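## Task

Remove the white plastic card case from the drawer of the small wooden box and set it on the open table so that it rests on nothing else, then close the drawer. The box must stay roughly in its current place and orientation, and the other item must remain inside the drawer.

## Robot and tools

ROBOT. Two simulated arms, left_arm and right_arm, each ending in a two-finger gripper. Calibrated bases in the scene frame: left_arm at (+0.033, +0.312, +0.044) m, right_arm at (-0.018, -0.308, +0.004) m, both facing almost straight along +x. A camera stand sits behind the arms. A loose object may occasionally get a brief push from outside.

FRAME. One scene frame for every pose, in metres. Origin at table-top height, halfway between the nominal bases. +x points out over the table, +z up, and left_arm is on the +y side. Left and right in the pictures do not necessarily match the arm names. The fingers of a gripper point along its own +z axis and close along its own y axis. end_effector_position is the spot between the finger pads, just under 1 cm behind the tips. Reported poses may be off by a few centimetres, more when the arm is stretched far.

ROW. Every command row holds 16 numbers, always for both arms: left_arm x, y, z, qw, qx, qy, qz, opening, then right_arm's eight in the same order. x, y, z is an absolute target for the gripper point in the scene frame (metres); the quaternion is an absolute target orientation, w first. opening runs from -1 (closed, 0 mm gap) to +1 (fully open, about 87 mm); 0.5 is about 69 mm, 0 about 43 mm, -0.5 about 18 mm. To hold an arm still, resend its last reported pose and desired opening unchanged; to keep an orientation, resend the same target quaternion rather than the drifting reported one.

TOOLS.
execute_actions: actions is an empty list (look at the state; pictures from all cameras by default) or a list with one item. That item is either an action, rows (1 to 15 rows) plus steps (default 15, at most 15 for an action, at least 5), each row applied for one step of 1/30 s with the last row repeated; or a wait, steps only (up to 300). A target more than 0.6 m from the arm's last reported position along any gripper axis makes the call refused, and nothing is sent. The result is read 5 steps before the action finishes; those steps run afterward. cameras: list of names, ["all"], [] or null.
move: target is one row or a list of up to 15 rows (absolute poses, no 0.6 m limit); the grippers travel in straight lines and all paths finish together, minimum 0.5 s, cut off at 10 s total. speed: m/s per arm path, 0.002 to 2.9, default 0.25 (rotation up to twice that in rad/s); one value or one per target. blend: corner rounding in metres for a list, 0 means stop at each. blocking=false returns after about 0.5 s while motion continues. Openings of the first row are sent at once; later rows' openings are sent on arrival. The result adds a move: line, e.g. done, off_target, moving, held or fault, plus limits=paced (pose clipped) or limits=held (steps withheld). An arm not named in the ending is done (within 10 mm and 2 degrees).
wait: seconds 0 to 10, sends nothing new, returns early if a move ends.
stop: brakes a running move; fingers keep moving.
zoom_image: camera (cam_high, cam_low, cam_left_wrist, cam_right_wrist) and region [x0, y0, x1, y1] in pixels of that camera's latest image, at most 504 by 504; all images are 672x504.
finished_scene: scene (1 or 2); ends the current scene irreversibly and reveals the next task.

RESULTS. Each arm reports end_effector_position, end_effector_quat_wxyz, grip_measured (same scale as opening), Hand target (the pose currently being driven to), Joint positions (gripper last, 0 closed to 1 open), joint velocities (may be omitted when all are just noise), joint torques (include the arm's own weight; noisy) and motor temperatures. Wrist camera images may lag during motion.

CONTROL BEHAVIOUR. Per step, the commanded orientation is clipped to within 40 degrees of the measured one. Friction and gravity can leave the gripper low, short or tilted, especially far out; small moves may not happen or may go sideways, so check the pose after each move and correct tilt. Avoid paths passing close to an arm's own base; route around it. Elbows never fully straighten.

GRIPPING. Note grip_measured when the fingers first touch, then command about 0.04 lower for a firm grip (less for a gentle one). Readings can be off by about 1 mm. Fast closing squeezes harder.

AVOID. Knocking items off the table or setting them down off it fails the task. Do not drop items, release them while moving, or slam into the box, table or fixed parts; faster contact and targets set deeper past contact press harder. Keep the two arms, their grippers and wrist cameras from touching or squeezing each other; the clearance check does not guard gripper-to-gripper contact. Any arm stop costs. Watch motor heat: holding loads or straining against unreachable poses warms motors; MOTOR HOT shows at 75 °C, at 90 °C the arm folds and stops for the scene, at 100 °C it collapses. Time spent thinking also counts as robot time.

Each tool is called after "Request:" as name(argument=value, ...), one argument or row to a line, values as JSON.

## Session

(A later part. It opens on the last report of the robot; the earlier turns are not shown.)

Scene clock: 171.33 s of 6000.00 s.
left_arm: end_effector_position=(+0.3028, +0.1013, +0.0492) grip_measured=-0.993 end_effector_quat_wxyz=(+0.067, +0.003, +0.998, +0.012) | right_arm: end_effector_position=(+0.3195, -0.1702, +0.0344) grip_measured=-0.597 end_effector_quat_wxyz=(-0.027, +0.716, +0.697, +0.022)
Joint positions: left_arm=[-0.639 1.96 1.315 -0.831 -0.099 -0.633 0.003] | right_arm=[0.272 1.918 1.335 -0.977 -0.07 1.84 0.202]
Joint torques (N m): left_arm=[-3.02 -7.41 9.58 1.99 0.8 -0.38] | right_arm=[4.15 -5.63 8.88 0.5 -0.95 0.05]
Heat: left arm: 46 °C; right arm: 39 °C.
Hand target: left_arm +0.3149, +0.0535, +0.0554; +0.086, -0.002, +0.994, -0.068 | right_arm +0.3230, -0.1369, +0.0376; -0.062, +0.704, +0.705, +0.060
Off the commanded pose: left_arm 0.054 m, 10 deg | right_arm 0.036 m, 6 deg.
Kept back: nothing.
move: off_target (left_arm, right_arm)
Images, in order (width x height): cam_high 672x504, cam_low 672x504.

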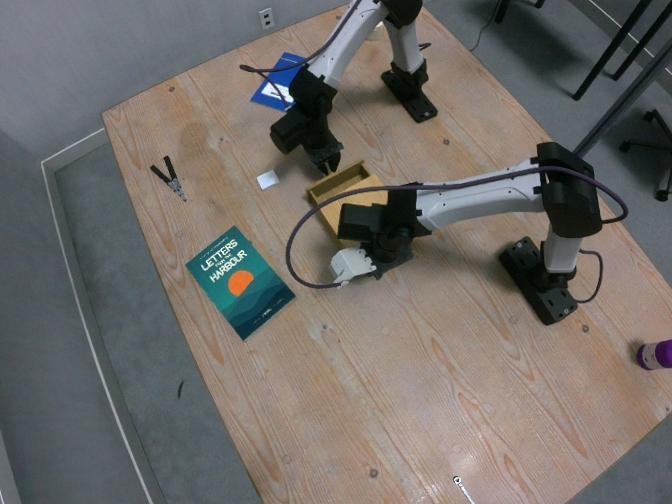

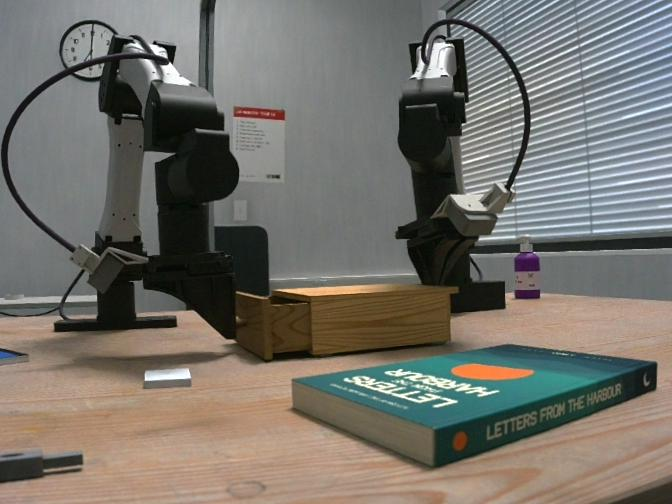

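Request:
move(
  target=[
    [0.318,0.055,0.05,0.0898,-0.006,0.9935,-0.0695,-1,0.325,-0.10,0.036,-0.062,0.704,0.704,0.062,-0.9],
  ],
  speed=0.03,
  cameras=["cam_low","cam_high"],
)

Request:
zoom_image(
  camera="cam_low",
  region=[130, 240, 440, 400],
)

Request:
zoom_image(
  camera="cam_high",
  region=[200, 100, 450, 350],
)

Scene clock: 173.07 s of 6000.00 s.
left_arm: end_effector_position=(+0.3025, +0.1016, +0.0492) grip_measured=-0.993 end_effector_quat_wxyz=(+0.067, +0.003, +0.998, +0.012) | right_arm: end_effector_position=(+0.3188, -0.1403, +0.0353) grip_measured=-0.597 end_effector_quat_wxyz=(-0.022, +0.716, +0.697, +0.018)
Joint positions: left_arm=[-0.639 1.96 1.315 -0.833 -0.099 -0.633 0.003] | right_arm=[0.361 1.944 1.378 -0.991 -0.056 1.929 0.202]
Joint torques (N m): left_arm=[-2.07 -7.9 8.57 2.04 0.81 -0.29] | right_arm=[4.36 -4.93 9.65 0.62 -1.05 0.04]
Heat: left arm: 46 °C; right arm: 38 °C.
Hand target: left_arm +0.3155, +0.0581, +0.0551; +0.087, -0.002, +0.994, -0.067 | right_arm +0.3224, -0.1025, +0.0380; -0.062, +0.704, +0.705, +0.060
Off the commanded pose: left_arm 0.049 m, 10 deg | right_arm 0.041 m, 7 deg.
Kept back: nothing.
move: off_target (left_arm, right_arm)
Images, in order (width x height): cam_high 672x504, cam_low 672x504.

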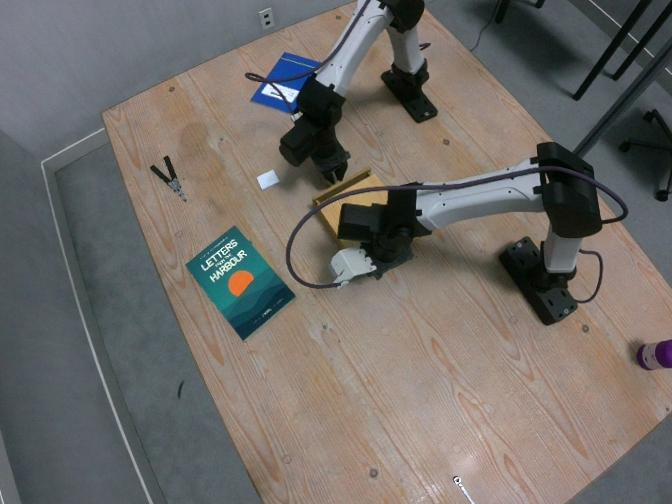

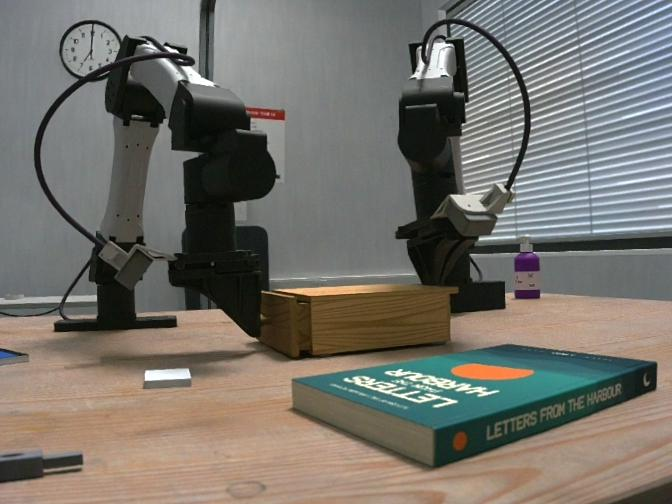

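Scaled by 1.626 from the camera's 672x504 image, which has a finer 960x720 frame.

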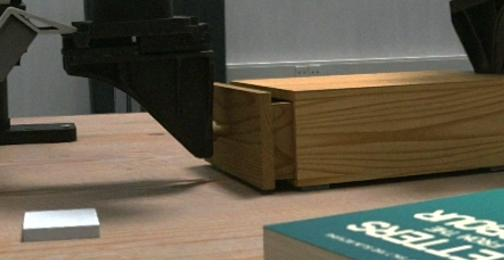

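Scaled by 2.016 from the camera's 672x504 image, which has a finer 960x720 frame.

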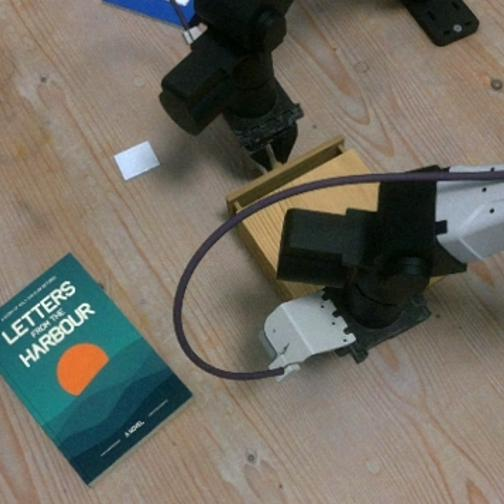

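Request:
move(
  target=[
    [0.318,0.052,0.05,0.0898,-0.006,0.9935,-0.0695,-1,0.325,-0.078,0.036,-0.062,0.704,0.704,0.062,-0.9],
  ],
  speed=0.03,
  cameras=["cam_low","cam_high"],
)

Request:
zoom_image(
  camera="cam_low",
  region=[130, 240, 440, 400],
)

Request:
zoom_image(
  camera="cam_high",
  region=[200, 100, 450, 350],
)

Scene clock: 174.37 s of 6000.00 s.
left_arm: end_effector_position=(+0.3025, +0.1015, +0.0492) grip_measured=-0.993 end_effector_quat_wxyz=(+0.067, +0.002, +0.998, +0.012) | right_arm: end_effector_position=(+0.3181, -0.1235, +0.0361) grip_measured=-0.597 end_effector_quat_wxyz=(-0.019, +0.717, +0.696, +0.012)
Joint positions: left_arm=[-0.639 1.96 1.315 -0.833 -0.099 -0.634 0.003] | right_arm=[0.41 1.968 1.418 -1.014 -0.045 1.981 0.202]
Joint torques (N m): left_arm=[-2.66 -7.66 9.2 2.02 0.81 -0.31] | right_arm=[4.75 -5.22 9.78 0.78 -1.15 0.07]
Heat: left arm: 47 °C; right arm: 38 °C.
Hand target: left_arm +0.3151, +0.0554, +0.0553; +0.087, -0.002, +0.994, -0.068 | right_arm +0.3218, -0.0811, +0.0389; -0.062, +0.703, +0.706, +0.059
Off the commanded pose: left_arm 0.052 m, 10 deg | right_arm 0.046 m, 8 deg.
Kept back: nothing.
move: off_target (left_arm, right_arm)
Images, in order (width x height): cam_high 672x504, cam_low 672x504.

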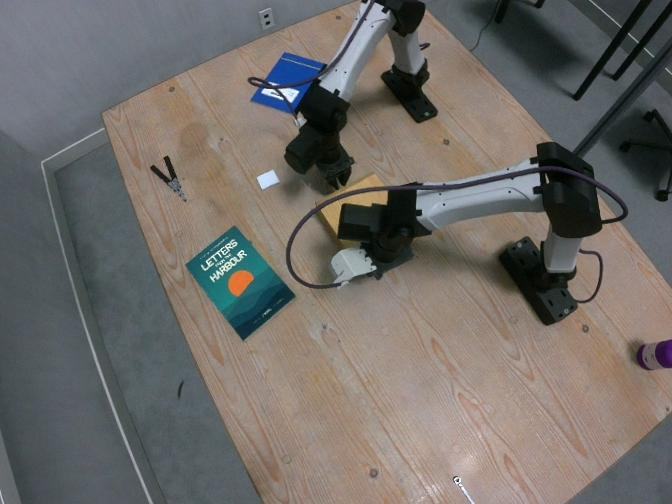

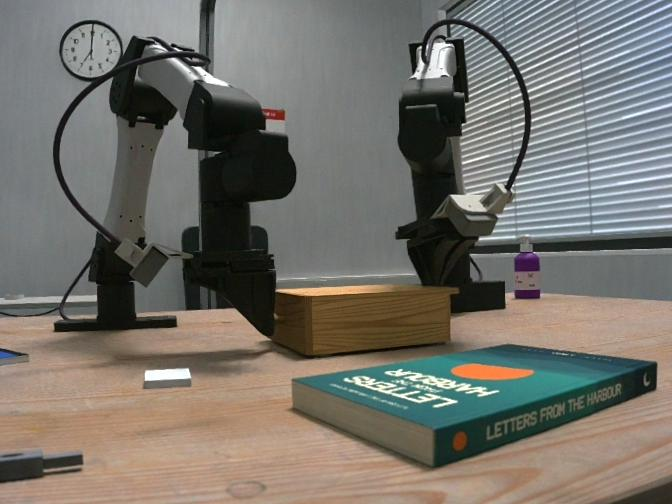

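Scaled by 1.626 from the camera's 672x504 image, which has a finer 960x720 frame.

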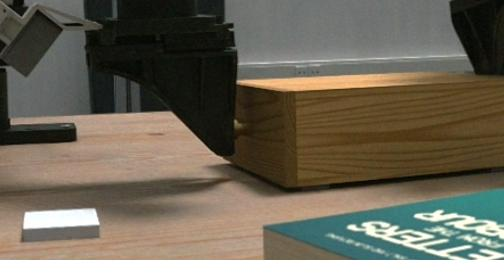

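Scaled by 2.016 from the camera's 672x504 image, which has a finer 960x720 frame.

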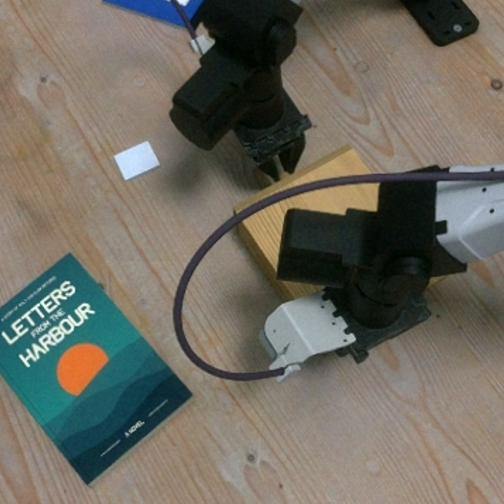

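Request:
move(
  target=[
    [0.306,0.099,0.05,0.075,0,0.997,0,-1,0.319,-0.122,0.036,-0.03,0.715,0.698,0.03,-0.9],
    [0.306,0.099,0.05,0.075,0,0.997,0,-1,0.319,-0.122,0.036,-0.03,0.715,0.698,0.03,0.0],
    [0.306,0.099,0.05,0.075,0,0.997,0,-1,0.321,-0.19,0.045,-0.062,0.704,0.704,0.062,0.0],
    [0.306,0.078,0.05,0.075,0,0.997,0,-1,0.321,-0.25,0.12,-0.062,0.704,0.704,0.062,0.0],
  ],
  speed=[0.08,0.08,0.08,0.1],
  cameras=["cam_low","cam_high"],
)

Request:
zoom_image(
  camera="cam_low",
  region=[150, 240, 460, 400],
)

Request:
zoom_image(
  camera="cam_high",
  region=[200, 100, 450, 350],
)

Scene clock: 179.20 s of 6000.00 s.
left_arm: end_effector_position=(+0.3006, +0.0893, +0.0494) grip_measured=-0.993 end_effector_quat_wxyz=(+0.069, +0.003, +0.998, +0.011) | right_arm: end_effector_position=(+0.3166, -0.2495, +0.0999) grip_measured=+0.000 end_effector_quat_wxyz=(-0.079, +0.708, +0.701, +0.041)
Joint positions: left_arm=[-0.669 1.978 1.341 -0.84 -0.103 -0.663 0.003] | right_arm=[-0.007 1.87 1.511 -1.272 -0.168 1.538 0.5]
Joint torques (N m): left_arm=[-0.81 -7.69 8.35 0.94 -0.01 -0.02] | right_arm=[-0.35 -10.3 9.91 -0.11 -0.11 -0.2]
Heat: left arm: 48 °C; right arm: 38 °C.
Hand target: left_arm +0.3057, +0.0782, +0.0501; +0.075, +0.000, +0.997, +0.000 | right_arm +0.3205, -0.2500, +0.1195; -0.062, +0.704, +0.704, +0.062
Off the commanded pose: left_arm 0.013 m, 2 deg | right_arm 0.021 m, 3 deg.
Kept back: nothing.
move: off_target (left_arm, right_arm)
Images, in order (width x height): cam_high 672x504, cam_low 672x504.

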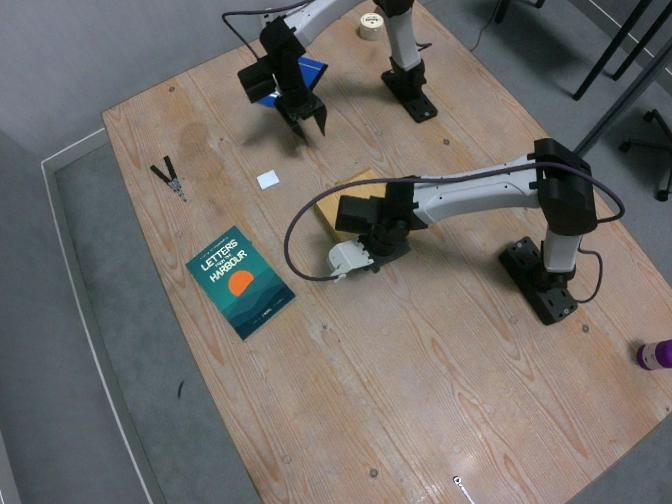

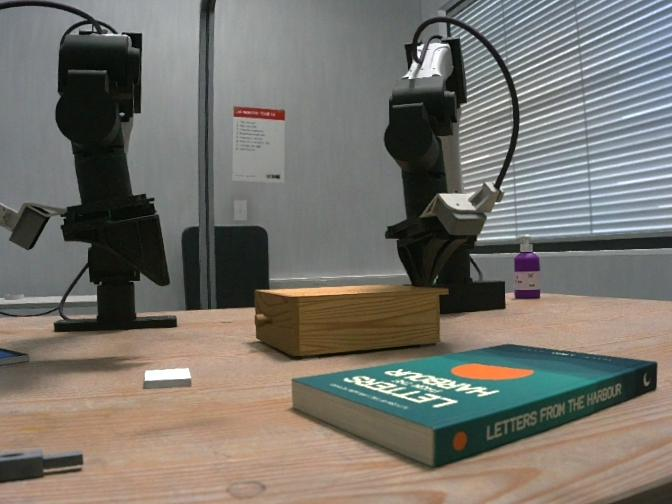

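Scaled by 1.626 from the camera's 672x504 image, which has a finer 960x720 frame.

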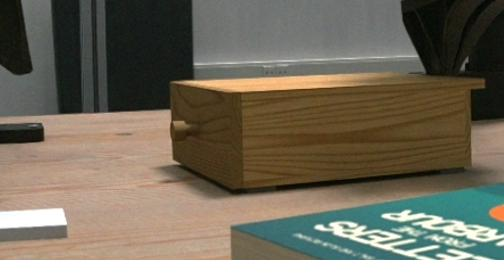

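Scaled by 2.016 from the camera's 672x504 image, which has a finer 960x720 frame.

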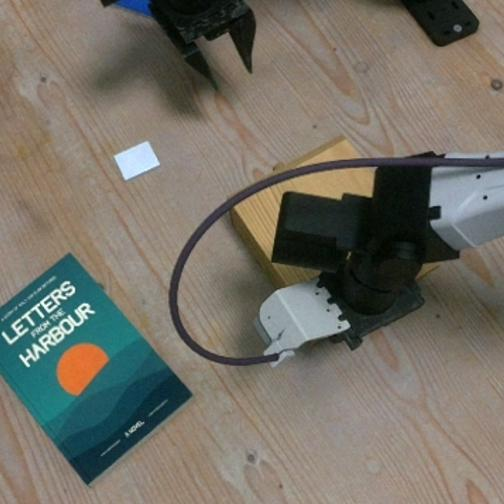

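Request:
move(
  target=[
    [0.306,0.15,0.06,0.075,0,0.997,0,-1,0.321,-0.26,0.15,-0.062,0.704,0.704,0.062,0.0],
    [0.34,0.24,0.17,0.09,0,0.996,0,-1,0.31,-0.30,0.16,-0.062,0.704,0.704,0.062,0.0],
  ],
  speed=0.15,
  blend=[0.02,0],
  cameras=["cam_low","cam_high"],
)

Request:
zoom_image(
  camera="cam_high",
  region=[200, 100, 450, 350],
)

Request:
zoom_image(
  camera="cam_low",
  region=[150, 240, 460, 400],
)

Scene clock: 181.53 s of 6000.00 s.
left_arm: end_effector_position=(+0.3376, +0.2425, +0.1591) grip_measured=-0.993 end_effector_quat_wxyz=(+0.077, -0.003, +0.997, +0.011) | right_arm: end_effector_position=(+0.3078, -0.2983, +0.1377) grip_measured=+0.000 end_effector_quat_wxyz=(-0.088, +0.707, +0.701, +0.042)
Joint positions: left_arm=[-0.222 1.738 1.475 -1.162 -0.056 -0.229 0.003] | right_arm=[-0.157 1.87 1.656 -1.455 -0.169 1.384 0.5]
Joint torques (N m): left_arm=[0.17 -8.8 8.4 0.8 0.1 0.21] | right_arm=[-0.36 -10.95 10.17 -0.2 -0.06 -0.21]
Heat: left arm: 48 °C; right arm: 39 °C.
Hand target: left_arm +0.3398, +0.2400, +0.1699; +0.090, +0.000, +0.996, +0.000 | right_arm +0.3095, -0.2998, +0.1594; -0.062, +0.704, +0.704, +0.062
Off the commanded pose: left_arm 0.011 m, 2 deg | right_arm 0.022 m, 4 deg.
Kept back: nothing.
move: off_target (left_arm, right_arm)
Images, in order (width x height): cam_high 672x504, cam_low 672x504.

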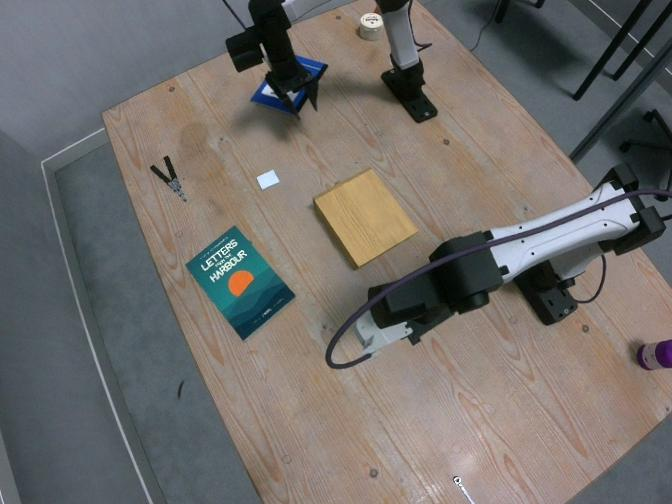

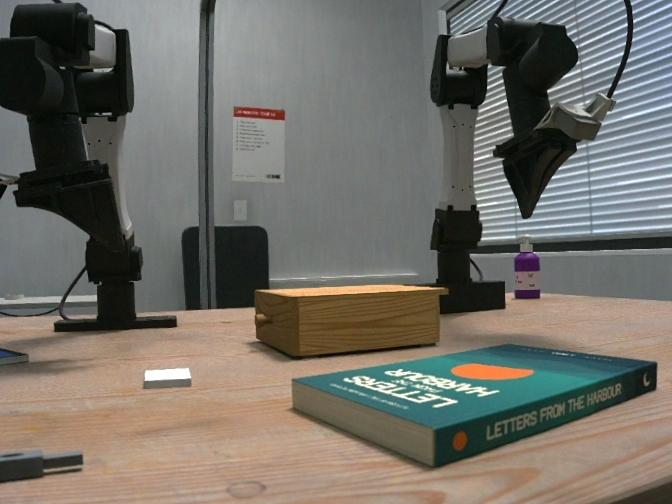

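Scaled by 2.016 from the camera's 672x504 image, which has a finer 960x720 frame.

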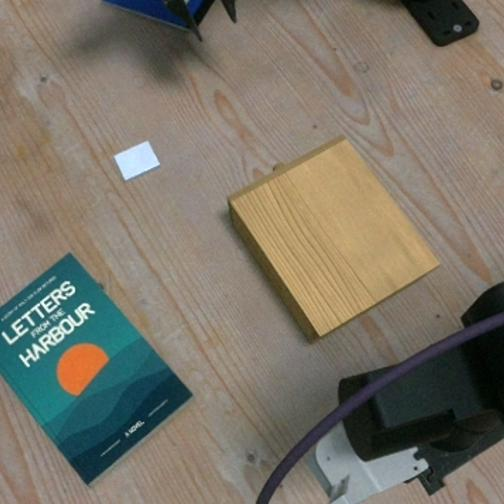

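Scaled by 1.626 from the camera's 672x504 image, which has a finer 960x720 frame.

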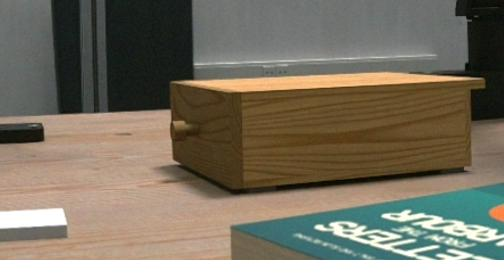

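Back corners match (440,265 / 315,340 vs 442,267 / 316,345). Drawer shut.

Request:
finished_scene(
  scene=2,
)

The scene is finished: the task was done.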